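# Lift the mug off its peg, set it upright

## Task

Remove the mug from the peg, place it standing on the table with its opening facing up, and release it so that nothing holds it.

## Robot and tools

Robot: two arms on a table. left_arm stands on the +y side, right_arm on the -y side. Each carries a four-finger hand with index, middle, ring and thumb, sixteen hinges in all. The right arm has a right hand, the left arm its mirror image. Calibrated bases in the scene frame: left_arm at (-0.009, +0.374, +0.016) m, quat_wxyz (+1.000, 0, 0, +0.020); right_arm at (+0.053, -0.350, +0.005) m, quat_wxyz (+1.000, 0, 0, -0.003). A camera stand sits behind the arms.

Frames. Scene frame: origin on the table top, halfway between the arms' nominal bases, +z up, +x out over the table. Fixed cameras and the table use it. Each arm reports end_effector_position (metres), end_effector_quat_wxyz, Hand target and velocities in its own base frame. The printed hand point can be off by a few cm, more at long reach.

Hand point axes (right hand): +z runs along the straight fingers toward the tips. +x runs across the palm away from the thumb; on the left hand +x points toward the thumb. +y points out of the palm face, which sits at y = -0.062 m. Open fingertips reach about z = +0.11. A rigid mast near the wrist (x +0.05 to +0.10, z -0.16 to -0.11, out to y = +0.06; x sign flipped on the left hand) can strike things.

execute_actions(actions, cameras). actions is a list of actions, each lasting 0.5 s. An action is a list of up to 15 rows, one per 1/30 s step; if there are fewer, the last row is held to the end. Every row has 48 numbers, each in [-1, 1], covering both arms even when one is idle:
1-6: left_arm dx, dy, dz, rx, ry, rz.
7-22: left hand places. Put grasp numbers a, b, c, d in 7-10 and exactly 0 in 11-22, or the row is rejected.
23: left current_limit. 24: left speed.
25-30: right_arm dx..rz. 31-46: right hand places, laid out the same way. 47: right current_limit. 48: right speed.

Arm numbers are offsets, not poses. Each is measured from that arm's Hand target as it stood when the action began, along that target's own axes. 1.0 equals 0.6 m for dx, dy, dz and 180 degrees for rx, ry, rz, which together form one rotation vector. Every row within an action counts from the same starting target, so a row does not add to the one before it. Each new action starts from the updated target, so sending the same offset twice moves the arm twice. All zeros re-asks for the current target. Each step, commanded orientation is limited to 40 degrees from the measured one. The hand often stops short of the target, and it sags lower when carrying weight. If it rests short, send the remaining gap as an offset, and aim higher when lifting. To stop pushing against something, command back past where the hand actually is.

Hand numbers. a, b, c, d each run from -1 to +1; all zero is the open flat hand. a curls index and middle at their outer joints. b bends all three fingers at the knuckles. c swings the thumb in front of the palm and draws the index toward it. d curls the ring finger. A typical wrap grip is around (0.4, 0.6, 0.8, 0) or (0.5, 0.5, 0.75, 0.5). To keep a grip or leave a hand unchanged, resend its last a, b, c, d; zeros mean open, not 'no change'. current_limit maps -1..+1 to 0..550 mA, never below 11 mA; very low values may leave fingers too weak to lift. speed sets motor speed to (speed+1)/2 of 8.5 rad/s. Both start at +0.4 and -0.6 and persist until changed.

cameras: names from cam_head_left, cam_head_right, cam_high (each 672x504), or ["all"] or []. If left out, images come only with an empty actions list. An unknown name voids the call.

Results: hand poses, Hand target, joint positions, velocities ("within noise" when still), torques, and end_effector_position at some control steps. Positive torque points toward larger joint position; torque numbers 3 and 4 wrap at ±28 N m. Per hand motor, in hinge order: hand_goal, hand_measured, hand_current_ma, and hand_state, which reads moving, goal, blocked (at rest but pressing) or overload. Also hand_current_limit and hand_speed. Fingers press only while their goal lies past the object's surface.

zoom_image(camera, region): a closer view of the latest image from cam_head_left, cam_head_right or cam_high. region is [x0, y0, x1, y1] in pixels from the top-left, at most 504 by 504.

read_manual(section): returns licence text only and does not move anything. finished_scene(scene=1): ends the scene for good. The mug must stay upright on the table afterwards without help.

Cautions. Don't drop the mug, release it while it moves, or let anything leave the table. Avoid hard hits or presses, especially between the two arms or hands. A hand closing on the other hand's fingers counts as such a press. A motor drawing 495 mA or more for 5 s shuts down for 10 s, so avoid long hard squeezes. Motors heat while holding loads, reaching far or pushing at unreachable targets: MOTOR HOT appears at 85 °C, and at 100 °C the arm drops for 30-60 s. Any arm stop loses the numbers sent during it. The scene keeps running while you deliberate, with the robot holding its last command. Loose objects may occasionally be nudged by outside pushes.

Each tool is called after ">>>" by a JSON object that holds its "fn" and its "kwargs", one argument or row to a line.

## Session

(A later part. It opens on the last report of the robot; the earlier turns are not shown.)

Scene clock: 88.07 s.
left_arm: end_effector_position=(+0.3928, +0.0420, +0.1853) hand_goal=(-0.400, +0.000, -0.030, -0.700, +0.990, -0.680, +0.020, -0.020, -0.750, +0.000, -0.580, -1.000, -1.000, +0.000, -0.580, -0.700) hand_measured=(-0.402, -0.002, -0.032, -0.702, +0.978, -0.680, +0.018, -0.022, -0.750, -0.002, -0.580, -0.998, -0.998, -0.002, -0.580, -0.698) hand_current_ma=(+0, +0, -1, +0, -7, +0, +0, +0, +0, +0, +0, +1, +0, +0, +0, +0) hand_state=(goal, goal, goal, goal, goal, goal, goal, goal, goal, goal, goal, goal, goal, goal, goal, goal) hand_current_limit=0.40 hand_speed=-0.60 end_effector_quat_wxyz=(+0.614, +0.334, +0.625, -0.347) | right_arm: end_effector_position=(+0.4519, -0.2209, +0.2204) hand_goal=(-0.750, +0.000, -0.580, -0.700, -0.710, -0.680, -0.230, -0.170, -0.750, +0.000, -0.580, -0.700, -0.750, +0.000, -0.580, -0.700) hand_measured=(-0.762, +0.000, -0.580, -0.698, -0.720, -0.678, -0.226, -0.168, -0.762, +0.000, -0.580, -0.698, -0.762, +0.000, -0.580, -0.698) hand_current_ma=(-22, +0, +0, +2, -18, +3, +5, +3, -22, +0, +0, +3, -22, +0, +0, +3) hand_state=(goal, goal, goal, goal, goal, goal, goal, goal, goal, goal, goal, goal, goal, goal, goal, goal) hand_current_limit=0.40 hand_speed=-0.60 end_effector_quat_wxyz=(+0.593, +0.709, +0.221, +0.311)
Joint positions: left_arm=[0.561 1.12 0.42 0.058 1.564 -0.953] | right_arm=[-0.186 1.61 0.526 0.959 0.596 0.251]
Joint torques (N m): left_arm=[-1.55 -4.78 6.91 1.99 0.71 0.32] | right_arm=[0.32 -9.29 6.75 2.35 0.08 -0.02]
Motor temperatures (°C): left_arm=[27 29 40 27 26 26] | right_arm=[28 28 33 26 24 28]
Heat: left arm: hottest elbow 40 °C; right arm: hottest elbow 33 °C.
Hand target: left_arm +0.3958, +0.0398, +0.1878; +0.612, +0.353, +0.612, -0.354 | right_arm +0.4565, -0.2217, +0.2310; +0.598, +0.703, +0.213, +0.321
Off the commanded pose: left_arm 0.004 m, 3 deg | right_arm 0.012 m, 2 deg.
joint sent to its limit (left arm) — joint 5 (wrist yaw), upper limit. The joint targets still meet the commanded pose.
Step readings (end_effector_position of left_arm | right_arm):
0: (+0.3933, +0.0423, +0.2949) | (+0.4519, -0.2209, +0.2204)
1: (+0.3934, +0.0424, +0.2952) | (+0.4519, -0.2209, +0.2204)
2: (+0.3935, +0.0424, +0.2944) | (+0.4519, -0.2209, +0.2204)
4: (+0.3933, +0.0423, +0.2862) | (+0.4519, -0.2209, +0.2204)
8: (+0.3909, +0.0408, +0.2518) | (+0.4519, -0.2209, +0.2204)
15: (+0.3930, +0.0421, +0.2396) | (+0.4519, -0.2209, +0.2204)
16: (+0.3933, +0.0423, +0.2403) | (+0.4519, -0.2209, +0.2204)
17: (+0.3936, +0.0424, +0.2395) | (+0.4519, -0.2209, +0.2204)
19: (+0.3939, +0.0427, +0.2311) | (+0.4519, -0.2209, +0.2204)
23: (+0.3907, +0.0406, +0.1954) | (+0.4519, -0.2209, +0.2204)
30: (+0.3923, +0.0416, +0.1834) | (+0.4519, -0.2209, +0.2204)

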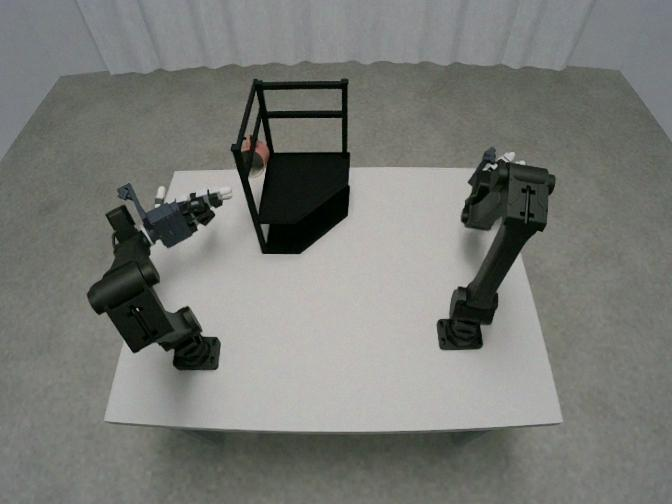

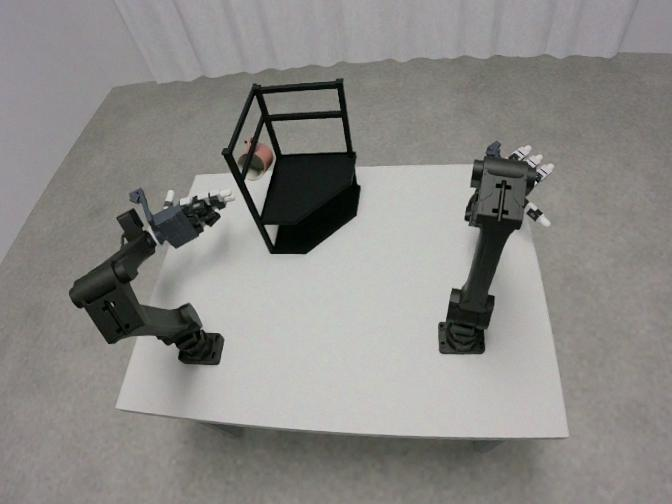

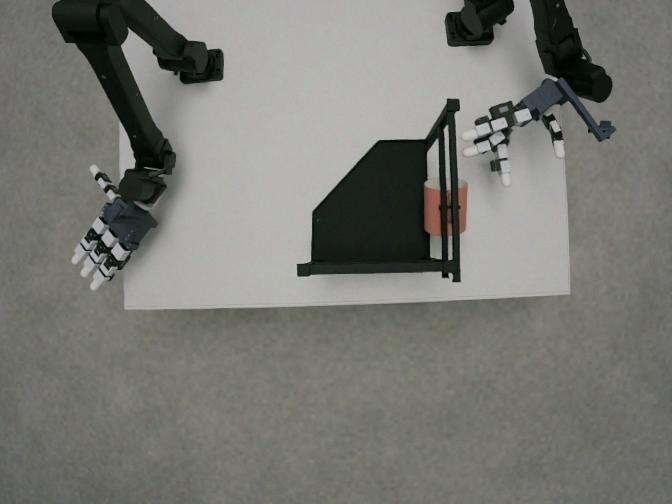

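>>> {"fn": "execute_actions", "kwargs": {
  "actions": [
    [[0,-0.0153,0.0788,0.024,0,0,0,0,1,0,0,0,0,0,0,0,0,0,0,0,0,0,0.4,-0.6,0,0,0,0,0,0,0,0,0,0,0,0,0,0,0,0,0,0,0,0,0,0,0.4,-0.6]],
    [[0,-0.0093,0.0798,0.024,0,0,0,0,1,0,0,0,0,0,0,0,0,0,0,0,0,0,0.4,-0.6,0,0,0,0,0,0,0,0,0,0,0,0,0,0,0,0,0,0,0,0,0,0,0.4,-0.6]]
  ],
  "cameras": ["all"]
}}

>>> {"fn": "zoom_image", "kwargs": {
  "camera": "cam_head_left",
  "region": [160, 100, 300, 240]
}}

>>> {"fn": "zoom_image", "kwargs": {
  "camera": "cam_head_right",
  "region": [160, 100, 300, 240]
}}

>>> {"fn": "zoom_image", "kwargs": {
  "camera": "cam_high",
  "region": [400, 100, 560, 260]
}}

Scene clock: 93.13 s.
left_arm: end_effector_position=(+0.4152, -0.0426, +0.1746) hand_goal=(-0.400, +0.000, -0.030, -0.700, +0.990, -0.680, +0.020, -0.020, -0.750, +0.000, -0.580, -1.000, -1.000, +0.000, -0.580, -0.700) hand_measured=(-0.400, -0.002, -0.032, -0.702, +0.978, -0.680, +0.020, -0.020, -0.750, -0.004, -0.580, -0.998, -0.946, -0.004, -0.560, -0.698) hand_current_ma=(+0, +0, +0, +0, -6, +0, +0, +0, +0, -1, +0, +1, +88, -1, +16, +1) hand_state=(goal, goal, goal, goal, goal, goal, goal, goal, goal, goal, goal, goal, blocked, goal, blocked, goal) hand_current_limit=0.40 hand_speed=-0.60 end_effector_quat_wxyz=(+0.565, +0.396, +0.602, -0.402) | right_arm: end_effector_position=(+0.4519, -0.2209, +0.2204) hand_goal=(-0.750, +0.000, -0.580, -0.700, -0.710, -0.680, -0.230, -0.170, -0.750, +0.000, -0.580, -0.700, -0.750, +0.000, -0.580, -0.700) hand_measured=(-0.762, +0.000, -0.580, -0.698, -0.720, -0.678, -0.226, -0.168, -0.762, +0.000, -0.580, -0.698, -0.762, +0.000, -0.580, -0.698) hand_current_ma=(-22, +0, +0, +2, -18, +3, +5, +3, -22, +0, +0, +3, -22, +0, +0, +3) hand_state=(goal, goal, goal, goal, goal, goal, goal, goal, goal, goal, goal, goal, goal, goal, goal, goal) hand_current_limit=0.40 hand_speed=-0.60 end_effector_quat_wxyz=(+0.593, +0.709, +0.221, +0.311)
Joint positions: left_arm=[0.311 1.196 0.446 0.177 1.5 -1.035] | right_arm=[-0.186 1.61 0.526 0.959 0.596 0.251]
Joint torques (N m): left_arm=[-2.37 -4.84 8.72 1.62 1.08 0.19] | right_arm=[0.21 -9.29 6.69 2.26 0.08 -0.02]
Heat: left arm: hottest elbow 40 °C; right arm: hottest elbow 33 °C.
Hand target: left_arm +0.4272, -0.0512, +0.1878; +0.584, +0.398, +0.584, -0.399 | right_arm +0.4565, -0.2217, +0.2310; +0.598, +0.703, +0.213, +0.321
Off the commanded pose: left_arm 0.020 m, 3 deg | right_arm 0.012 m, 2 deg.
Step readings (end_effector_position of left_arm | right_arm):
0: (+0.3928, +0.0420, +0.1853) | (+0.4519, -0.2209, +0.2204)
1: (+0.3929, +0.0417, +0.1852) | (+0.4519, -0.2209, +0.2204)
2: (+0.3932, +0.0395, +0.1851) | (+0.4519, -0.2209, +0.2204)
4: (+0.3947, +0.0266, +0.1836) | (+0.4519, -0.2209, +0.2204)
8: (+0.3966, -0.0018, +0.1781) | (+0.4519, -0.2209, +0.2204)
15: (+0.3983, -0.0033, +0.1742) | (+0.4519, -0.2209, +0.2204)
16: (+0.3985, -0.0035, +0.1744) | (+0.4519, -0.2209, +0.2204)
17: (+0.3989, -0.0045, +0.1741) | (+0.4519, -0.2209, +0.2204)
19: (+0.4015, -0.0044, +0.1732) | (+0.4519, -0.2209, +0.2204)
23: (+0.4081, -0.0045, +0.1735) | (+0.4519, -0.2209, +0.2204)
30: (+0.4129, -0.0333, +0.1744) | (+0.4519, -0.2209, +0.2204)

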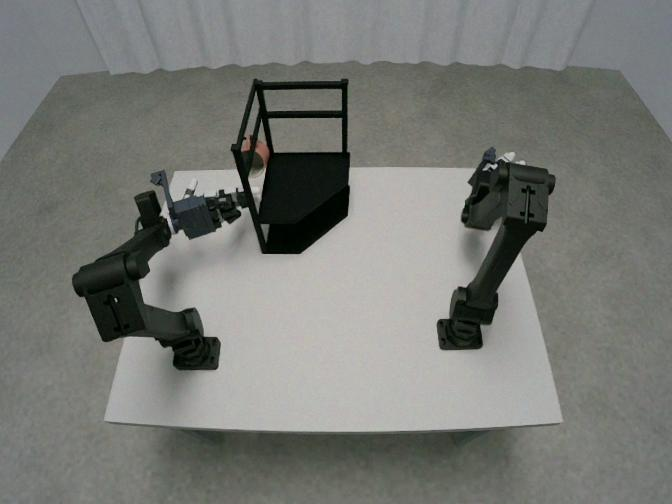

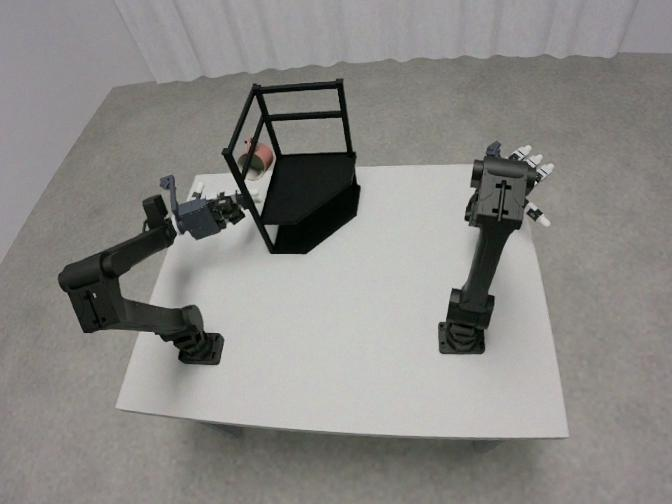

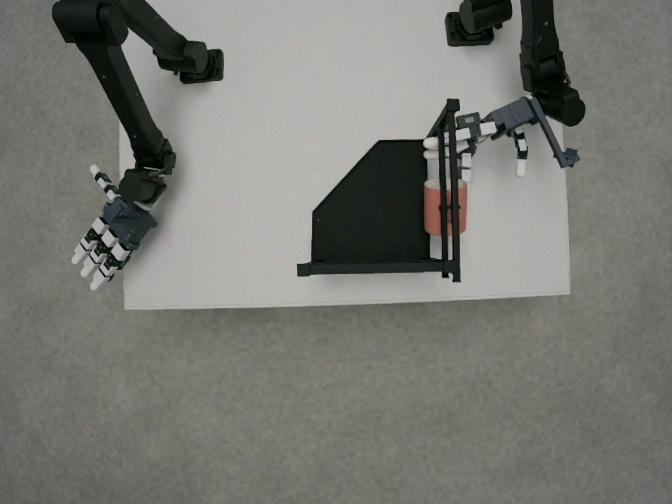

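Scaled by 3.600 from the camera's 672x504 image, which has a finer 960x720 frame.

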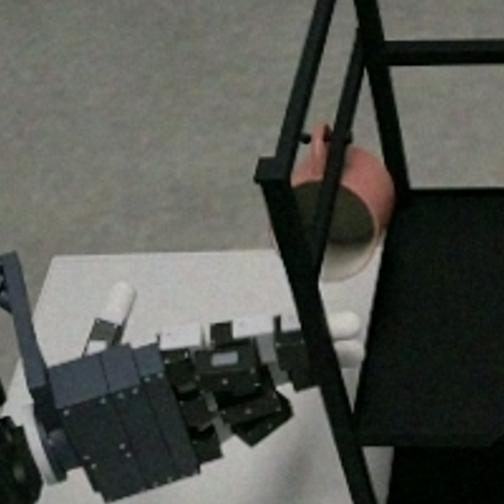

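Scaled by 3.600 from the camera's 672x504 image, which has a finer 960x720 frame.

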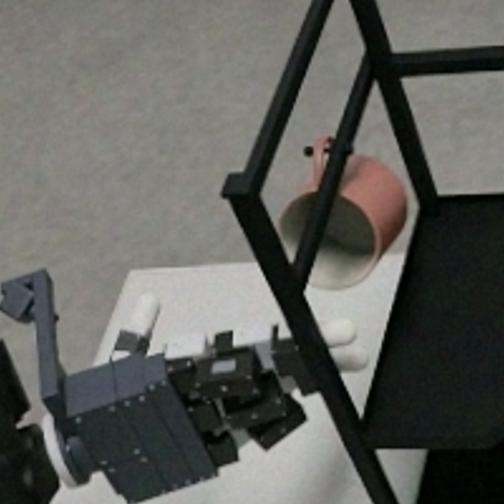

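Scaled by 3.150 from the camera's 672x504 image, which has a finer 960x720 frame.

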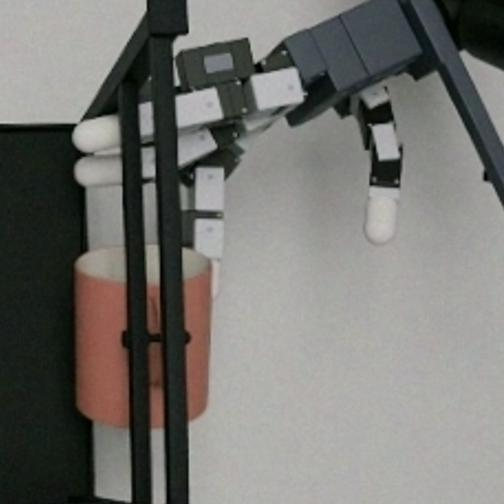

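>>> {"fn": "execute_actions", "kwargs": {
  "actions": [
    [[-0.0067,0.025,0.0367,0.024,0,0,0,0.17,1,0,0,0,0,0,0,0,0,0,0,0,0,0,0.4,-0.6,0,0,0,0,0,0,0,0,0,0,0,0,0,0,0,0,0,0,0,0,0,0,0.4,-0.6]],
    [[-0.0067,-0.0112,0.0947,0.024,0,0,0,0.17,1,0,0,0,0,0,0,0,0,0,0,0,0,0,0.4,-0.6,0,0,0,0,0,0,0,0,0,0,0,0,0,0,0,0,0,0,0,0,0,0,0.4,-0.6]]
  ],
  "cameras": ["all"]
}}

>>> {"fn": "zoom_image", "kwargs": {
  "camera": "cam_head_left",
  "region": [160, 100, 300, 240]
}}

>>> {"fn": "zoom_image", "kwargs": {
  "camera": "cam_head_right",
  "region": [160, 100, 300, 240]
}}

>>> {"fn": "zoom_image", "kwargs": {
  "camera": "cam_high",
  "region": [400, 100, 560, 260]
}}

Scene clock: 98.67 s.
left_arm: end_effector_position=(+0.4495, -0.0640, +0.1700) hand_goal=(-0.170, +0.000, -0.082, -0.734, +0.990, -0.680, +0.020, -0.054, -0.452, +0.000, -0.546, -1.000, -0.746, +0.000, -0.580, -0.734) hand_measured=(-0.172, -0.002, -0.080, -0.732, +0.978, -0.680, +0.020, -0.052, -0.452, -0.004, -0.548, -0.998, -0.994, -0.030, -0.962, -0.722) hand_current_ma=(+0, +0, +1, +0, -6, +0, +0, +1, +0, -1, +0, +1, -385, -23, -385, +6) hand_state=(goal, goal, goal, goal, goal, goal, goal, goal, goal, goal, goal, goal, blocked, blocked, blocked, goal) hand_current_limit=0.40 hand_speed=-0.60 end_effector_quat_wxyz=(+0.544, +0.396, +0.606, -0.425) | right_arm: end_effector_position=(+0.4519, -0.2209, +0.2204) hand_goal=(-0.750, +0.000, -0.580, -0.700, -0.710, -0.680, -0.230, -0.170, -0.750, +0.000, -0.580, -0.700, -0.750, +0.000, -0.580, -0.700) hand_measured=(-0.762, +0.000, -0.580, -0.698, -0.720, -0.678, -0.226, -0.168, -0.762, +0.000, -0.580, -0.698, -0.762, +0.000, -0.580, -0.698) hand_current_ma=(-22, +0, +0, +2, -18, +3, +5, +3, -22, +0, +0, +3, -22, +0, +0, +3) hand_state=(goal, goal, goal, goal, goal, goal, goal, goal, goal, goal, goal, goal, goal, goal, goal, goal) hand_current_limit=0.40 hand_speed=-0.60 end_effector_quat_wxyz=(+0.593, +0.709, +0.221, +0.311)
Joint positions: left_arm=[0.226 1.315 0.51 0.376 1.458 -1.23] | right_arm=[-0.186 1.61 0.526 0.959 0.596 0.251]
Joint torques (N m): left_arm=[-8.94 -8.59 8.98 2.04 1.23 0.42] | right_arm=[0.26 -9.35 6.74 2.29 0.08 -0.01]
Heat: left arm: hottest elbow 41 °C; right arm: hottest elbow 33 °C.
Hand target: left_arm +0.4594, -0.1227, +0.1960; +0.552, +0.441, +0.552, -0.442 | right_arm +0.4565, -0.2217, +0.2310; +0.598, +0.703, +0.213, +0.321
Off the commanded pose: left_arm 0.065 m, 8 deg | right_arm 0.012 m, 2 deg.
Step readings (end_effector_position of left_arm | right_arm):
0: (+0.4152, -0.0426, +0.1745) | (+0.4519, -0.2209, +0.2204)
1: (+0.4152, -0.0428, +0.1745) | (+0.4519, -0.2209, +0.2204)
2: (+0.4153, -0.0437, +0.1741) | (+0.4519, -0.2209, +0.2204)
4: (+0.4174, -0.0462, +0.1730) | (+0.4519, -0.2209, +0.2204)
8: (+0.4246, -0.0514, +0.1703) | (+0.4519, -0.2209, +0.2204)
15: (+0.4268, -0.0526, +0.1707) | (+0.4519, -0.2209, +0.2204)
16: (+0.4268, -0.0529, +0.1707) | (+0.4519, -0.2209, +0.2204)
17: (+0.4276, -0.0539, +0.1706) | (+0.4519, -0.2209, +0.2204)
19: (+0.4313, -0.0547, +0.1712) | (+0.4519, -0.2209, +0.2204)
23: (+0.4393, -0.0560, +0.1724) | (+0.4519, -0.2209, +0.2204)
30: (+0.4462, -0.0601, +0.1716) | (+0.4519, -0.2209, +0.2204)

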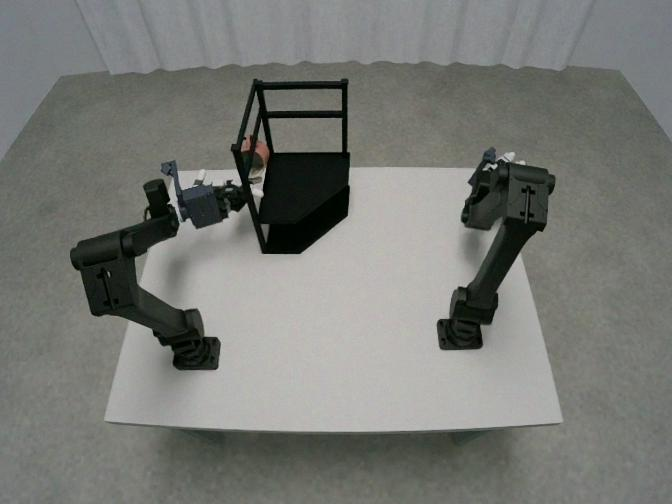

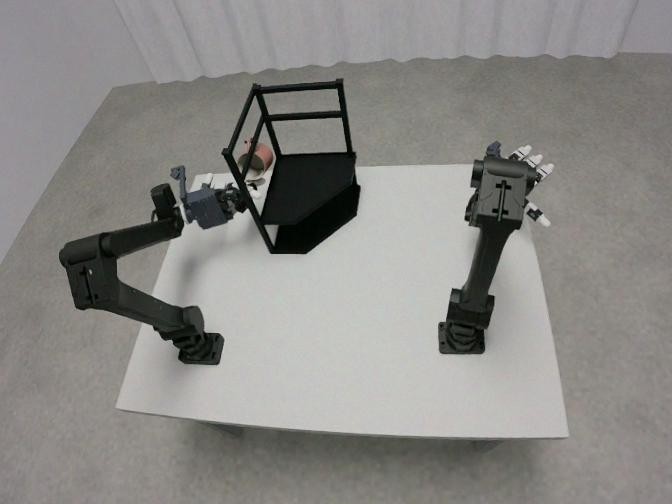

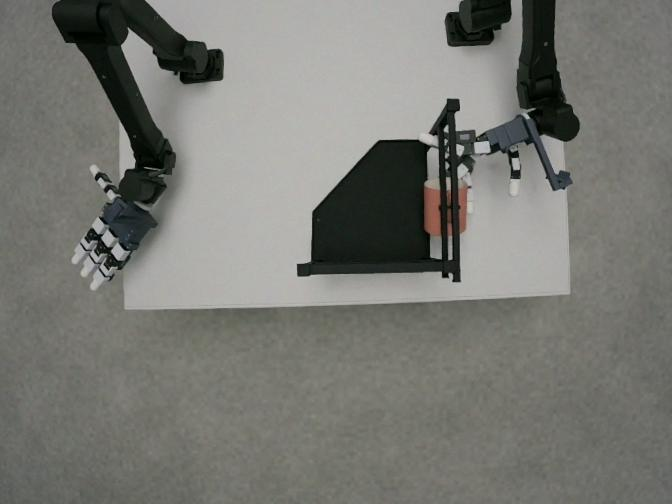

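Scaled by 3.600 from the camera's 672x504 image, which has a finer 960x720 frame.

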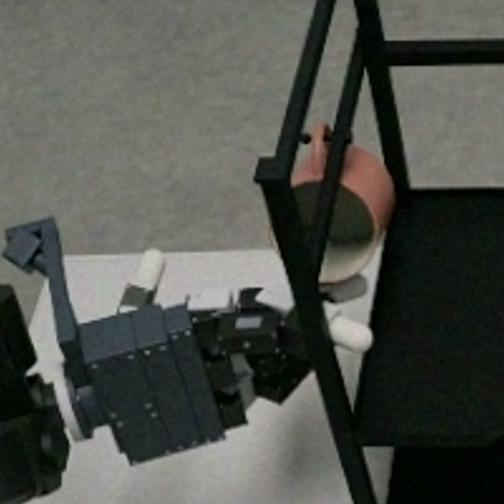

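Scaled by 3.600 from the camera's 672x504 image, which has a finer 960x720 frame.

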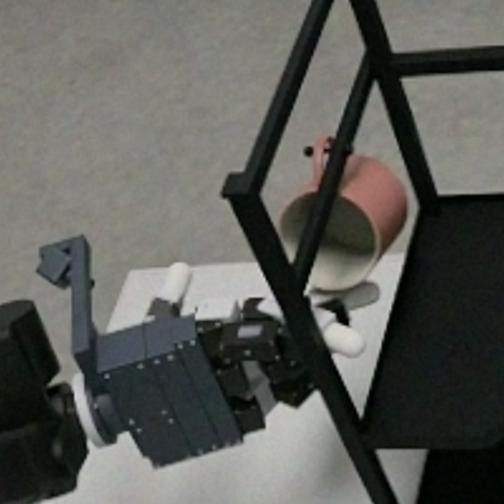

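Scaled by 3.150 from the camera's 672x504 image, which has a finer 960x720 frame.

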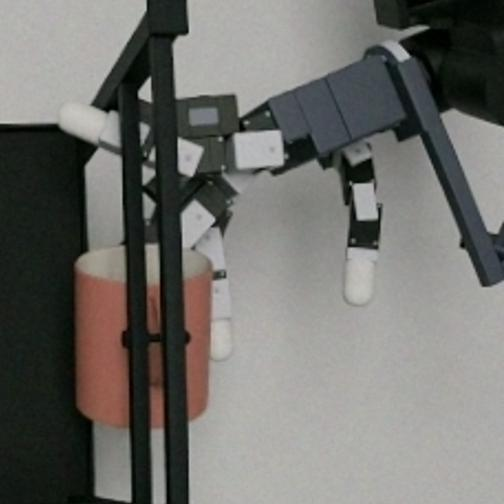

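>>> {"fn": "zoom_image", "kwargs": {
  "camera": "cam_high",
  "region": [410, 90, 490, 170]
}}

>>> {"fn": "zoom_image", "kwargs": {
  "camera": "cam_head_left",
  "region": [215, 140, 285, 210]
}}

>>> {"fn": "zoom_image", "kwargs": {
  "camera": "cam_head_right",
  "region": [215, 140, 285, 210]
}}

Scaled by 6.300 from the camera's 672x504 image, which has a finer 960x720 frame.

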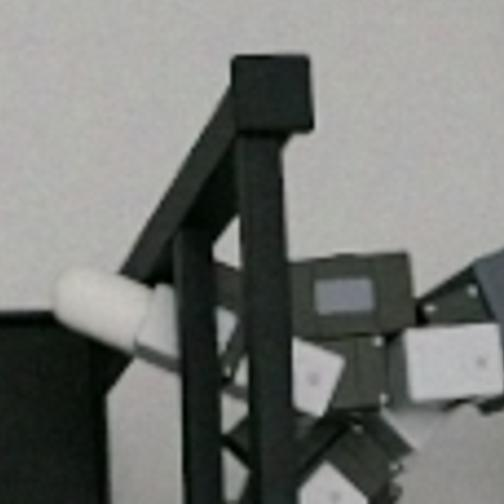

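Scaled by 7.200 from the camera's 672x504 image, which has a finer 960x720 frame.

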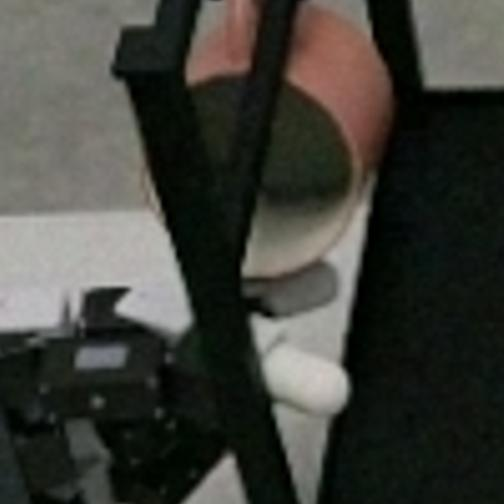

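Scaled by 7.200 from the camera's 672x504 image, which has a finer 960x720 frame.

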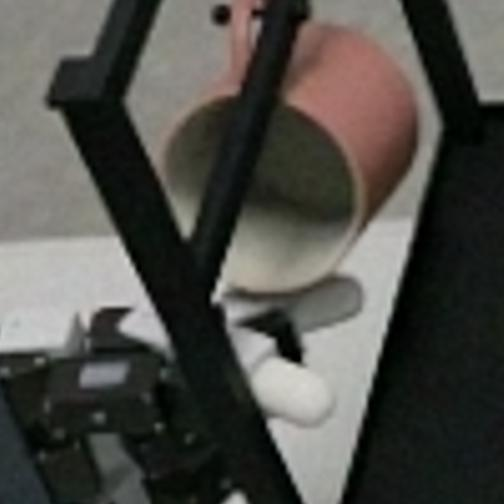

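>>> {"fn": "execute_actions", "kwargs": {
  "actions": [
    [[0.0683,0,-0.1,0,0,0,0,0.17,1,0,0,0,0,0,0,0,0,0,0,0,0,0,0.4,-0.6,0,0,0,0,0,0,0,0,0,0,0,0,0,0,0,0,0,0,0,0,0,0,0.4,-0.6]],
    [[0,0.0098,-0.09,-0.048,0,0,0,0.17,1,0,0,0,0,0,0,0,0,0,0,0,0,0,0.4,-0.6,0,0,0,0,0,0,0,0,0,0,0,0,0,0,0,0,0,0,0,0,0,0,0.4,-0.6]]
  ],
  "cameras": ["all"]
}}

>>> {"fn": "zoom_image", "kwargs": {
  "camera": "cam_high",
  "region": [410, 90, 550, 230]
}}

>>> {"fn": "zoom_image", "kwargs": {
  "camera": "cam_head_right",
  "region": [170, 120, 290, 240]
}}

Scene clock: 106.47 s.
left_arm: end_effector_position=(+0.4425, -0.0125, +0.1482) hand_goal=(-0.170, +0.000, -0.082, -0.734, +0.990, -0.680, +0.020, -0.054, -0.452, +0.000, -0.546, -1.000, -0.746, +0.000, -0.580, -0.734) hand_measured=(-0.170, -0.002, -0.080, -0.732, +0.978, -0.680, +0.020, -0.052, -0.452, -0.004, -0.548, -0.998, -0.748, -0.002, -0.582, -0.732) hand_current_ma=(+0, +0, +0, +0, -6, +0, +0, +1, +0, -1, +0, +1, +0, +0, -1, +0) hand_state=(goal, goal, goal, goal, goal, goal, goal, goal, goal, goal, goal, goal, goal, goal, goal, goal) hand_current_limit=0.40 hand_speed=-0.60 end_effector_quat_wxyz=(+0.578, +0.388, +0.593, -0.405) | right_arm: end_effector_position=(+0.4519, -0.2209, +0.2204) hand_goal=(-0.750, +0.000, -0.580, -0.700, -0.710, -0.680, -0.230, -0.170, -0.750, +0.000, -0.580, -0.700, -0.750, +0.000, -0.580, -0.700) hand_measured=(-0.762, +0.000, -0.580, -0.698, -0.720, -0.678, -0.226, -0.168, -0.762, +0.000, -0.580, -0.698, -0.762, +0.000, -0.580, -0.698) hand_current_ma=(-22, +0, +0, +2, -18, +3, +5, +3, -22, +0, +0, +3, -22, +0, +0, +3) hand_state=(goal, goal, goal, goal, goal, goal, goal, goal, goal, goal, goal, goal, goal, goal, goal, goal) hand_current_limit=0.40 hand_speed=-0.60 end_effector_quat_wxyz=(+0.593, +0.709, +0.221, +0.311)
Joint positions: left_arm=[0.374 1.41 0.478 0.453 1.562 -1.124] | right_arm=[-0.186 1.61 0.526 0.959 0.596 0.251]
Joint torques (N m): left_arm=[0.67 -9.17 4.93 1.8 0.63 0.41] | right_arm=[0.21 -9.23 6.69 2.29 0.07 0]
Heat: left arm: hottest elbow 40 °C; right arm: hottest elbow 34 °C.
Hand target: left_arm +0.4400, -0.0102, +0.1548; +0.584, +0.398, +0.584, -0.399 | right_arm +0.4565, -0.2217, +0.2310; +0.598, +0.703, +0.213, +0.321
Off the commanded pose: left_arm 0.007 m, 2 deg | right_arm 0.012 m, 2 deg.
joint sent to its limit (left arm) — joint 5 (wrist yaw), upper limit. The joint targets still meet the commanded pose.
Step readings (end_effector_position of left_arm | right_arm):
0: (+0.4495, -0.0640, +0.1699) | (+0.4519, -0.2209, +0.2204)
1: (+0.4495, -0.0641, +0.1698) | (+0.4519, -0.2209, +0.2204)
2: (+0.4492, -0.0639, +0.1694) | (+0.4519, -0.2209, +0.2204)
4: (+0.4468, -0.0648, +0.1675) | (+0.4519, -0.2209, +0.2204)
8: (+0.4464, -0.0639, +0.1602) | (+0.4519, -0.2209, +0.2204)
15: (+0.4467, -0.0640, +0.1542) | (+0.4519, -0.2209, +0.2204)
16: (+0.4468, -0.0639, +0.1546) | (+0.4519, -0.2209, +0.2204)
17: (+0.4467, -0.0622, +0.1545) | (+0.4519, -0.2209, +0.2204)
19: (+0.4455, -0.0525, +0.1525) | (+0.4519, -0.2209, +0.2204)
23: (+0.4428, -0.0214, +0.1467) | (+0.4519, -0.2209, +0.2204)
30: (+0.4425, -0.0125, +0.1475) | (+0.4519, -0.2209, +0.2204)

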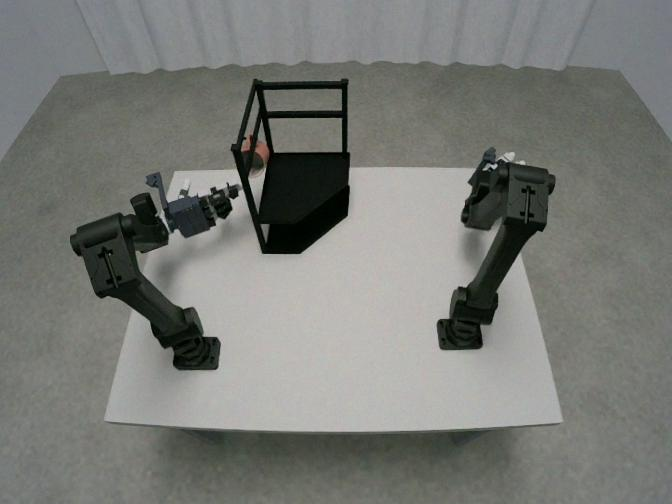

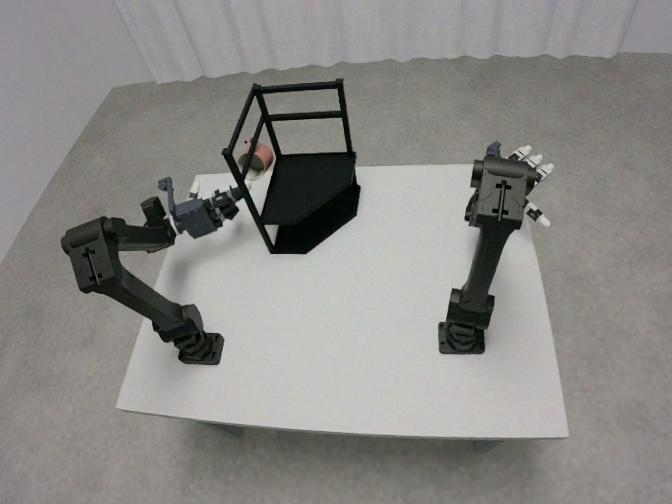

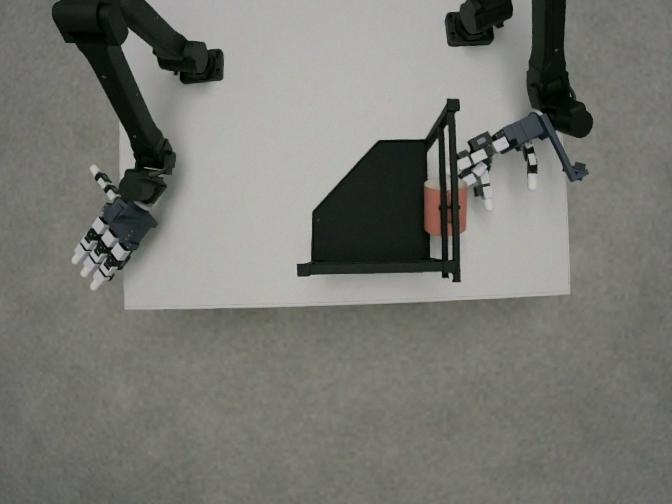

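Scaled by 3.600 from the camera's 672x504 image, which has a finer 960x720 frame.

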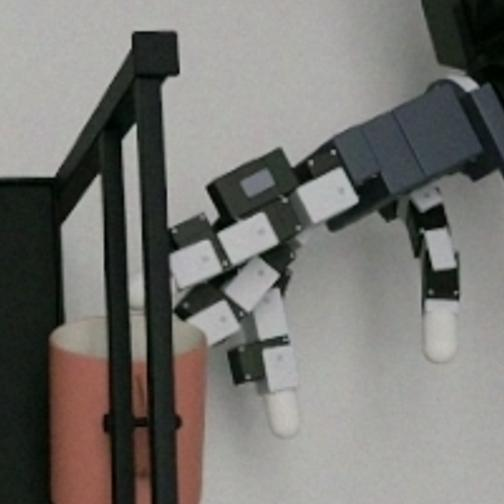

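Scaled by 4.200 from the camera's 672x504 image, which has a finer 960x720 frame.

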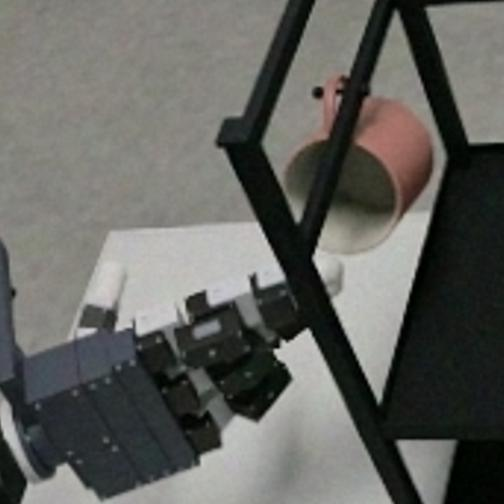

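>>> {"fn": "execute_actions", "kwargs": {
  "actions": [
    [[-0.0073,-0.0165,0.0663,0.016,0,0,0,0.08,1,0,0,0,0,0,0,0,0,0,0,0,0,0,0.4,-0.6,0,0,0,0,0,0,0,0,0,0,0,0,0,0,0,0,0,0,0,0,0,0,0.4,-0.6]],
    [[-0.0073,-0.0132,0.0672,0.016,0,0,0,0.08,1,0,0,0,0,0,0,0,0,0,0,0,0,0,0.4,-0.6,0,0,0,0,0,0,0,0,0,0,0,0,0,0,0,0,0,0,0,0,0,0,0.4,-0.6]]
  ],
  "cameras": ["all"]
}}

>>> {"fn": "zoom_image", "kwargs": {
  "camera": "cam_high",
  "region": [410, 90, 550, 230]
}}

>>> {"fn": "zoom_image", "kwargs": {
  "camera": "cam_head_right",
  "region": [170, 120, 290, 240]
}}

>>> {"fn": "zoom_image", "kwargs": {
  "camera": "cam_head_left",
  "region": [170, 120, 290, 240]
}}

Scene clock: 111.27 s.
left_arm: end_effector_position=(+0.4476, -0.0871, +0.1591) hand_goal=(-0.292, +0.000, -0.054, -0.716, +0.990, -0.680, +0.020, -0.036, -0.610, +0.000, -0.564, -1.000, -0.880, +0.000, -0.580, -0.716) hand_measured=(-0.292, -0.002, -0.056, -0.718, +0.980, -0.680, +0.022, -0.038, -0.610, -0.004, -0.562, -0.998, -0.884, -0.002, -0.582, -0.718) hand_current_ma=(+0, +0, +0, +0, -6, +0, +0, +0, +0, -1, +0, +1, -1, +0, +0, +0) hand_state=(goal, goal, goal, goal, goal, goal, goal, goal, goal, goal, goal, goal, goal, goal, goal, goal) hand_current_limit=0.40 hand_speed=-0.60 end_effector_quat_wxyz=(+0.551, +0.431, +0.573, -0.427) | right_arm: end_effector_position=(+0.4519, -0.2209, +0.2204) hand_goal=(-0.750, +0.000, -0.580, -0.700, -0.710, -0.680, -0.230, -0.170, -0.750, +0.000, -0.580, -0.700, -0.750, +0.000, -0.580, -0.700) hand_measured=(-0.762, +0.000, -0.580, -0.698, -0.720, -0.678, -0.226, -0.168, -0.762, +0.000, -0.580, -0.698, -0.762, +0.000, -0.580, -0.698) hand_current_ma=(-22, +0, +0, +2, -18, +3, +5, +3, -22, +0, +0, +3, -22, +0, +0, +3) hand_state=(goal, goal, goal, goal, goal, goal, goal, goal, goal, goal, goal, goal, goal, goal, goal, goal) hand_current_limit=0.40 hand_speed=-0.60 end_effector_quat_wxyz=(+0.593, +0.709, +0.221, +0.311)
Joint positions: left_arm=[0.179 1.399 0.478 0.606 1.479 -1.272] | right_arm=[-0.186 1.61 0.526 0.959 0.596 0.251]
Joint torques (N m): left_arm=[-0.79 -8.41 6.04 1.98 0.31 0.2] | right_arm=[0.26 -9.47 6.72 2.3 0.06 -0.01]
Heat: left arm: hottest elbow 40 °C; right arm: hottest elbow 34 °C.
Hand target: left_arm +0.4505, -0.0916, +0.1637; +0.563, +0.427, +0.563, -0.428 | right_arm +0.4565, -0.2217, +0.2310; +0.598, +0.703, +0.213, +0.321
Off the commanded pose: left_arm 0.007 m, 2 deg | right_arm 0.012 m, 2 deg.
Step readings (end_effector_position of left_arm | right_arm):
0: (+0.4425, -0.0125, +0.1482) | (+0.4519, -0.2209, +0.2204)
1: (+0.4426, -0.0124, +0.1482) | (+0.4519, -0.2209, +0.2204)
2: (+0.4430, -0.0129, +0.1480) | (+0.4519, -0.2209, +0.2204)
4: (+0.4437, -0.0183, +0.1481) | (+0.4519, -0.2209, +0.2204)
8: (+0.4424, -0.0419, +0.1497) | (+0.4519, -0.2209, +0.2204)
15: (+0.4430, -0.0483, +0.1502) | (+0.4519, -0.2209, +0.2204)
16: (+0.4432, -0.0483, +0.1504) | (+0.4519, -0.2209, +0.2204)
17: (+0.4440, -0.0499, +0.1499) | (+0.4519, -0.2209, +0.2204)
19: (+0.4449, -0.0572, +0.1486) | (+0.4519, -0.2209, +0.2204)
23: (+0.4427, -0.0837, +0.1496) | (+0.4519, -0.2209, +0.2204)
30: (+0.4460, -0.0870, +0.1556) | (+0.4519, -0.2209, +0.2204)

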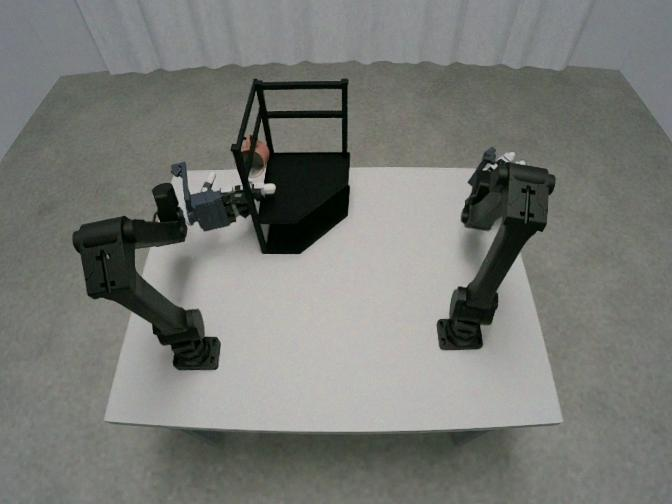

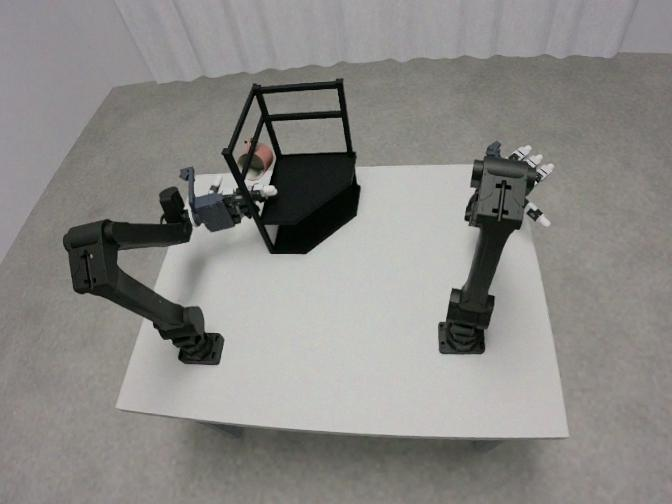

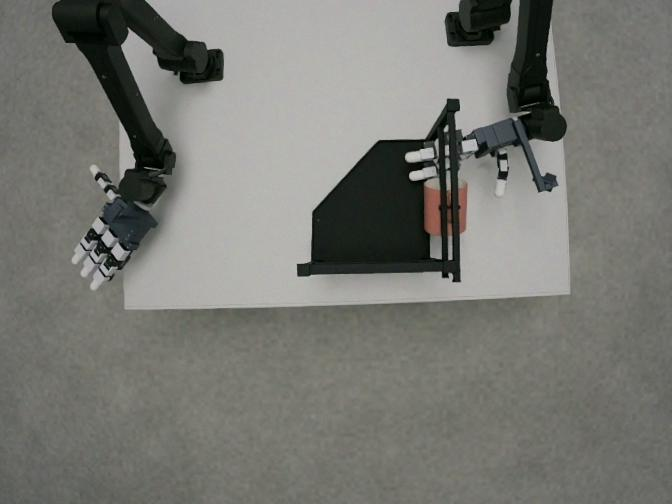

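Scaled by 3.600 from the camera's 672x504 image, which has a finer 960x720 frame.

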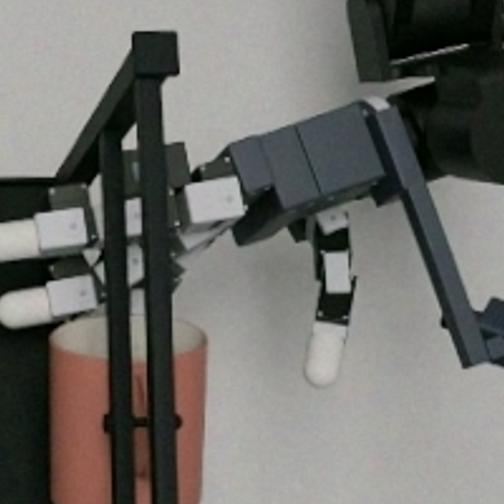

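Scaled by 4.200 from the camera's 672x504 image, which has a finer 960x720 frame.

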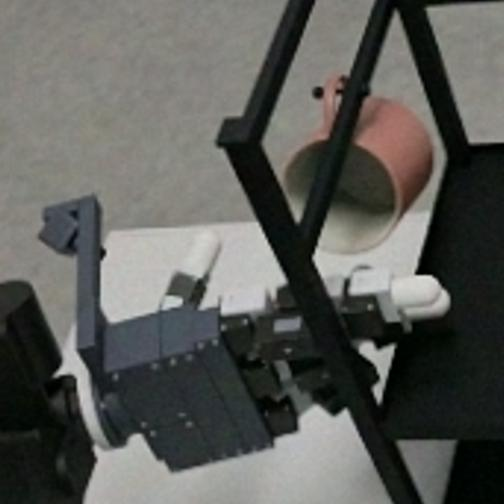

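Scaled by 4.200 from the camera's 672x504 image, which has a finer 960x720 frame.

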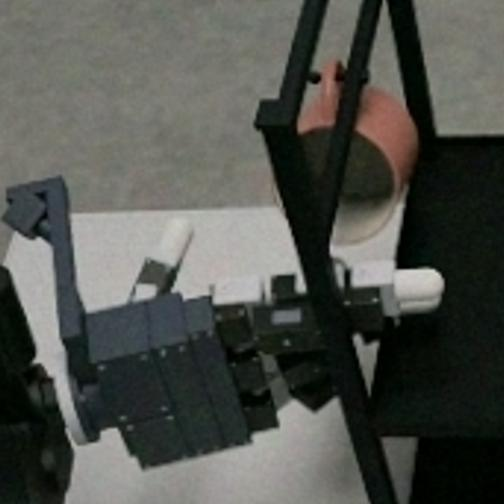

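>>> {"fn": "execute_actions", "kwargs": {
  "actions": [
    [[-0.0073,-0.0097,0.0677,0.016,0,0,0,0.08,1,0,0,0,0,0,0,0,0,0,0,0,0,0,0.4,-0.6,0,0,0,0,0,0,0,0,0,0,0,0,0,0,0,0,0,0,0,0,0,0,0.4,-0.6]],
    [[0,0.028,0.037,0,0,0,0,0.08,1,0,0,0,0,0,0,0,0,0,0,0,0,0,0.4,-0.6,0,0,0,0,0,0,0,0,0,0,0,0,0,0,0,0,0,0,0,0,0,0,0.4,-0.6]]
  ],
  "cameras": ["all"]
}}

>>> {"fn": "zoom_image", "kwargs": {
  "camera": "cam_high",
  "region": [390, 110, 530, 250]
}}

>>> {"fn": "zoom_image", "kwargs": {
  "camera": "cam_head_right",
  "region": [170, 110, 290, 230]
}}

>>> {"fn": "zoom_image", "kwargs": {
  "camera": "cam_head_left",
  "region": [170, 110, 290, 230]
}}

Scene clock: 113.67 s.
left_arm: end_effector_position=(+0.4611, -0.0924, +0.1598) hand_goal=(-0.292, +0.000, -0.054, -0.716, +0.990, -0.680, +0.020, -0.036, -0.610, +0.000, -0.564, -1.000, -0.880, +0.000, -0.580, -0.716) hand_measured=(-0.292, -0.002, -0.056, -0.718, +0.980, -0.680, +0.022, -0.038, -0.610, -0.004, -0.562, -0.998, -0.994, -0.002, -0.582, -0.718) hand_current_ma=(+0, +0, +0, +0, -6, +0, +0, +0, +0, -1, +0, +1, -305, +0, +0, +0) hand_state=(goal, goal, goal, goal, goal, goal, goal, goal, goal, goal, goal, goal, blocked, goal, goal, goal) hand_current_limit=0.40 hand_speed=-0.60 end_effector_quat_wxyz=(+0.561, +0.423, +0.574, -0.421) | right_arm: end_effector_position=(+0.4519, -0.2209, +0.2204) hand_goal=(-0.750, +0.000, -0.580, -0.700, -0.710, -0.680, -0.230, -0.170, -0.750, +0.000, -0.580, -0.700, -0.750, +0.000, -0.580, -0.700) hand_measured=(-0.762, +0.000, -0.580, -0.698, -0.720, -0.678, -0.226, -0.168, -0.762, +0.000, -0.580, -0.698, -0.762, +0.000, -0.580, -0.698) hand_current_ma=(-22, +0, +0, +2, -18, +3, +5, +3, -22, +0, +0, +3, -22, +0, +0, +3) hand_state=(goal, goal, goal, goal, goal, goal, goal, goal, goal, goal, goal, goal, goal, goal, goal, goal) hand_current_limit=0.40 hand_speed=-0.60 end_effector_quat_wxyz=(+0.593, +0.709, +0.221, +0.311)
Joint positions: left_arm=[0.149 1.466 0.478 0.869 1.426 -1.463] | right_arm=[-0.186 1.61 0.526 0.959 0.596 0.251]
Joint torques (N m): left_arm=[-10.4 -6.83 8.47 1.96 -2.03 -0.08] | right_arm=[0.44 -9.35 6.75 2.36 0.09 -0.02]
Heat: left arm: hottest elbow 40 °C; right arm: hottest elbow 34 °C.
Hand target: left_arm +0.4771, -0.1503, +0.1682; +0.552, +0.441, +0.552, -0.442 | right_arm +0.4565, -0.2217, +0.2310; +0.598, +0.703, +0.213, +0.321
Off the commanded pose: left_arm 0.061 m, 4 deg | right_arm 0.012 m, 2 deg.
Step readings (end_effector_position of left_arm | right_arm):
0: (+0.4476, -0.0871, +0.1591) | (+0.4519, -0.2209, +0.2204)
1: (+0.4478, -0.0872, +0.1590) | (+0.4519, -0.2209, +0.2204)
2: (+0.4485, -0.0879, +0.1590) | (+0.4519, -0.2209, +0.2204)
4: (+0.4510, -0.0886, +0.1591) | (+0.4519, -0.2209, +0.2204)
8: (+0.4545, -0.0898, +0.1589) | (+0.4519, -0.2209, +0.2204)
15: (+0.4573, -0.0907, +0.1608) | (+0.4519, -0.2209, +0.2204)
16: (+0.4576, -0.0908, +0.1609) | (+0.4519, -0.2209, +0.2204)
17: (+0.4578, -0.0913, +0.1606) | (+0.4519, -0.2209, +0.2204)
19: (+0.4582, -0.0918, +0.1604) | (+0.4519, -0.2209, +0.2204)
23: (+0.4587, -0.0925, +0.1605) | (+0.4519, -0.2209, +0.2204)
30: (+0.4599, -0.0927, +0.1608) | (+0.4519, -0.2209, +0.2204)

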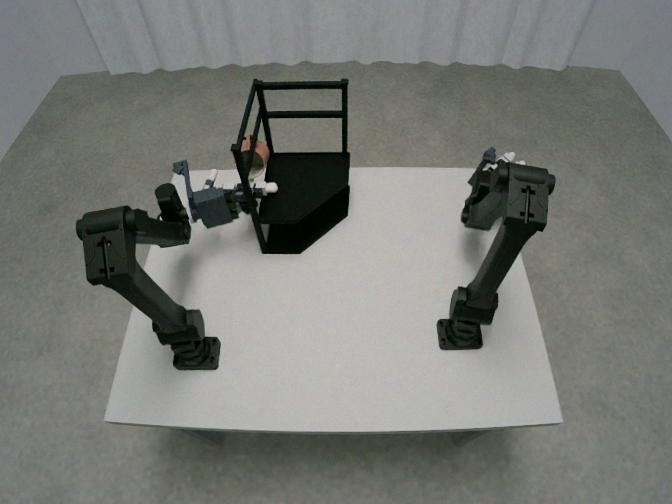

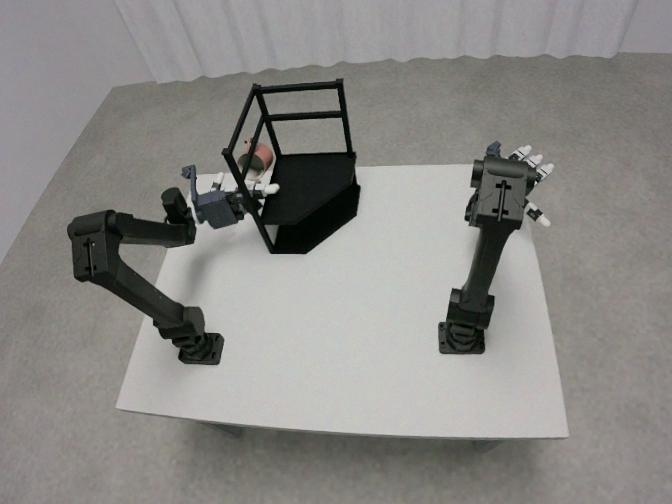

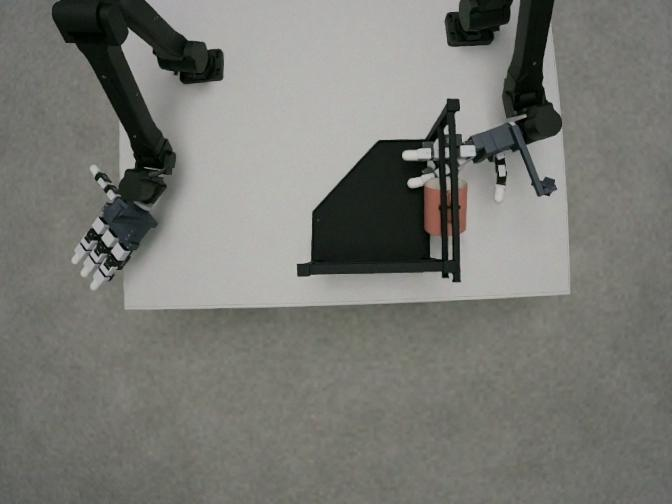

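Scaled by 3.600 from the camera's 672x504 image, which has a finer 960x720 frame.

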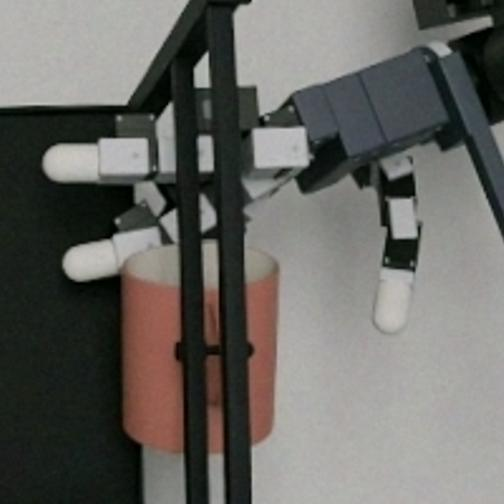

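Scaled by 4.200 from the camera's 672x504 image, which has a finer 960x720 frame.

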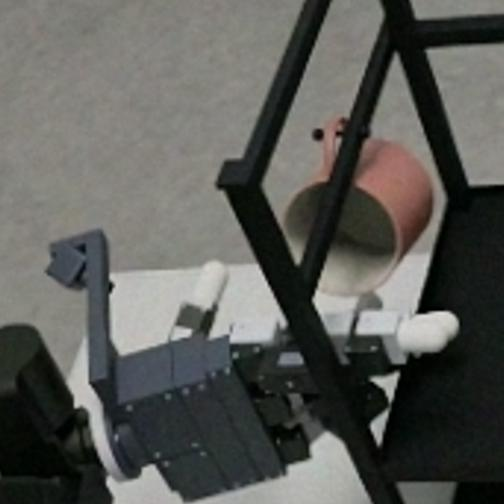

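Scaled by 4.200 from the camera's 672x504 image, which has a finer 960x720 frame.

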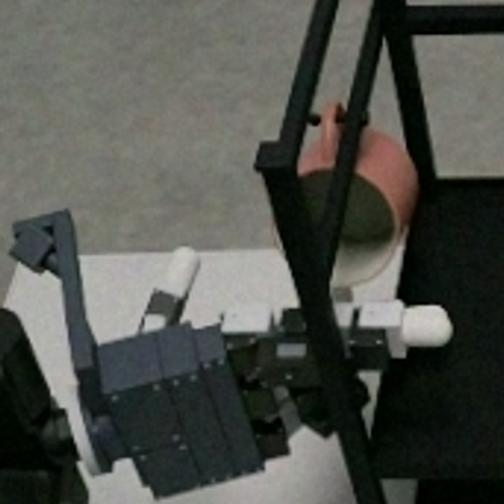

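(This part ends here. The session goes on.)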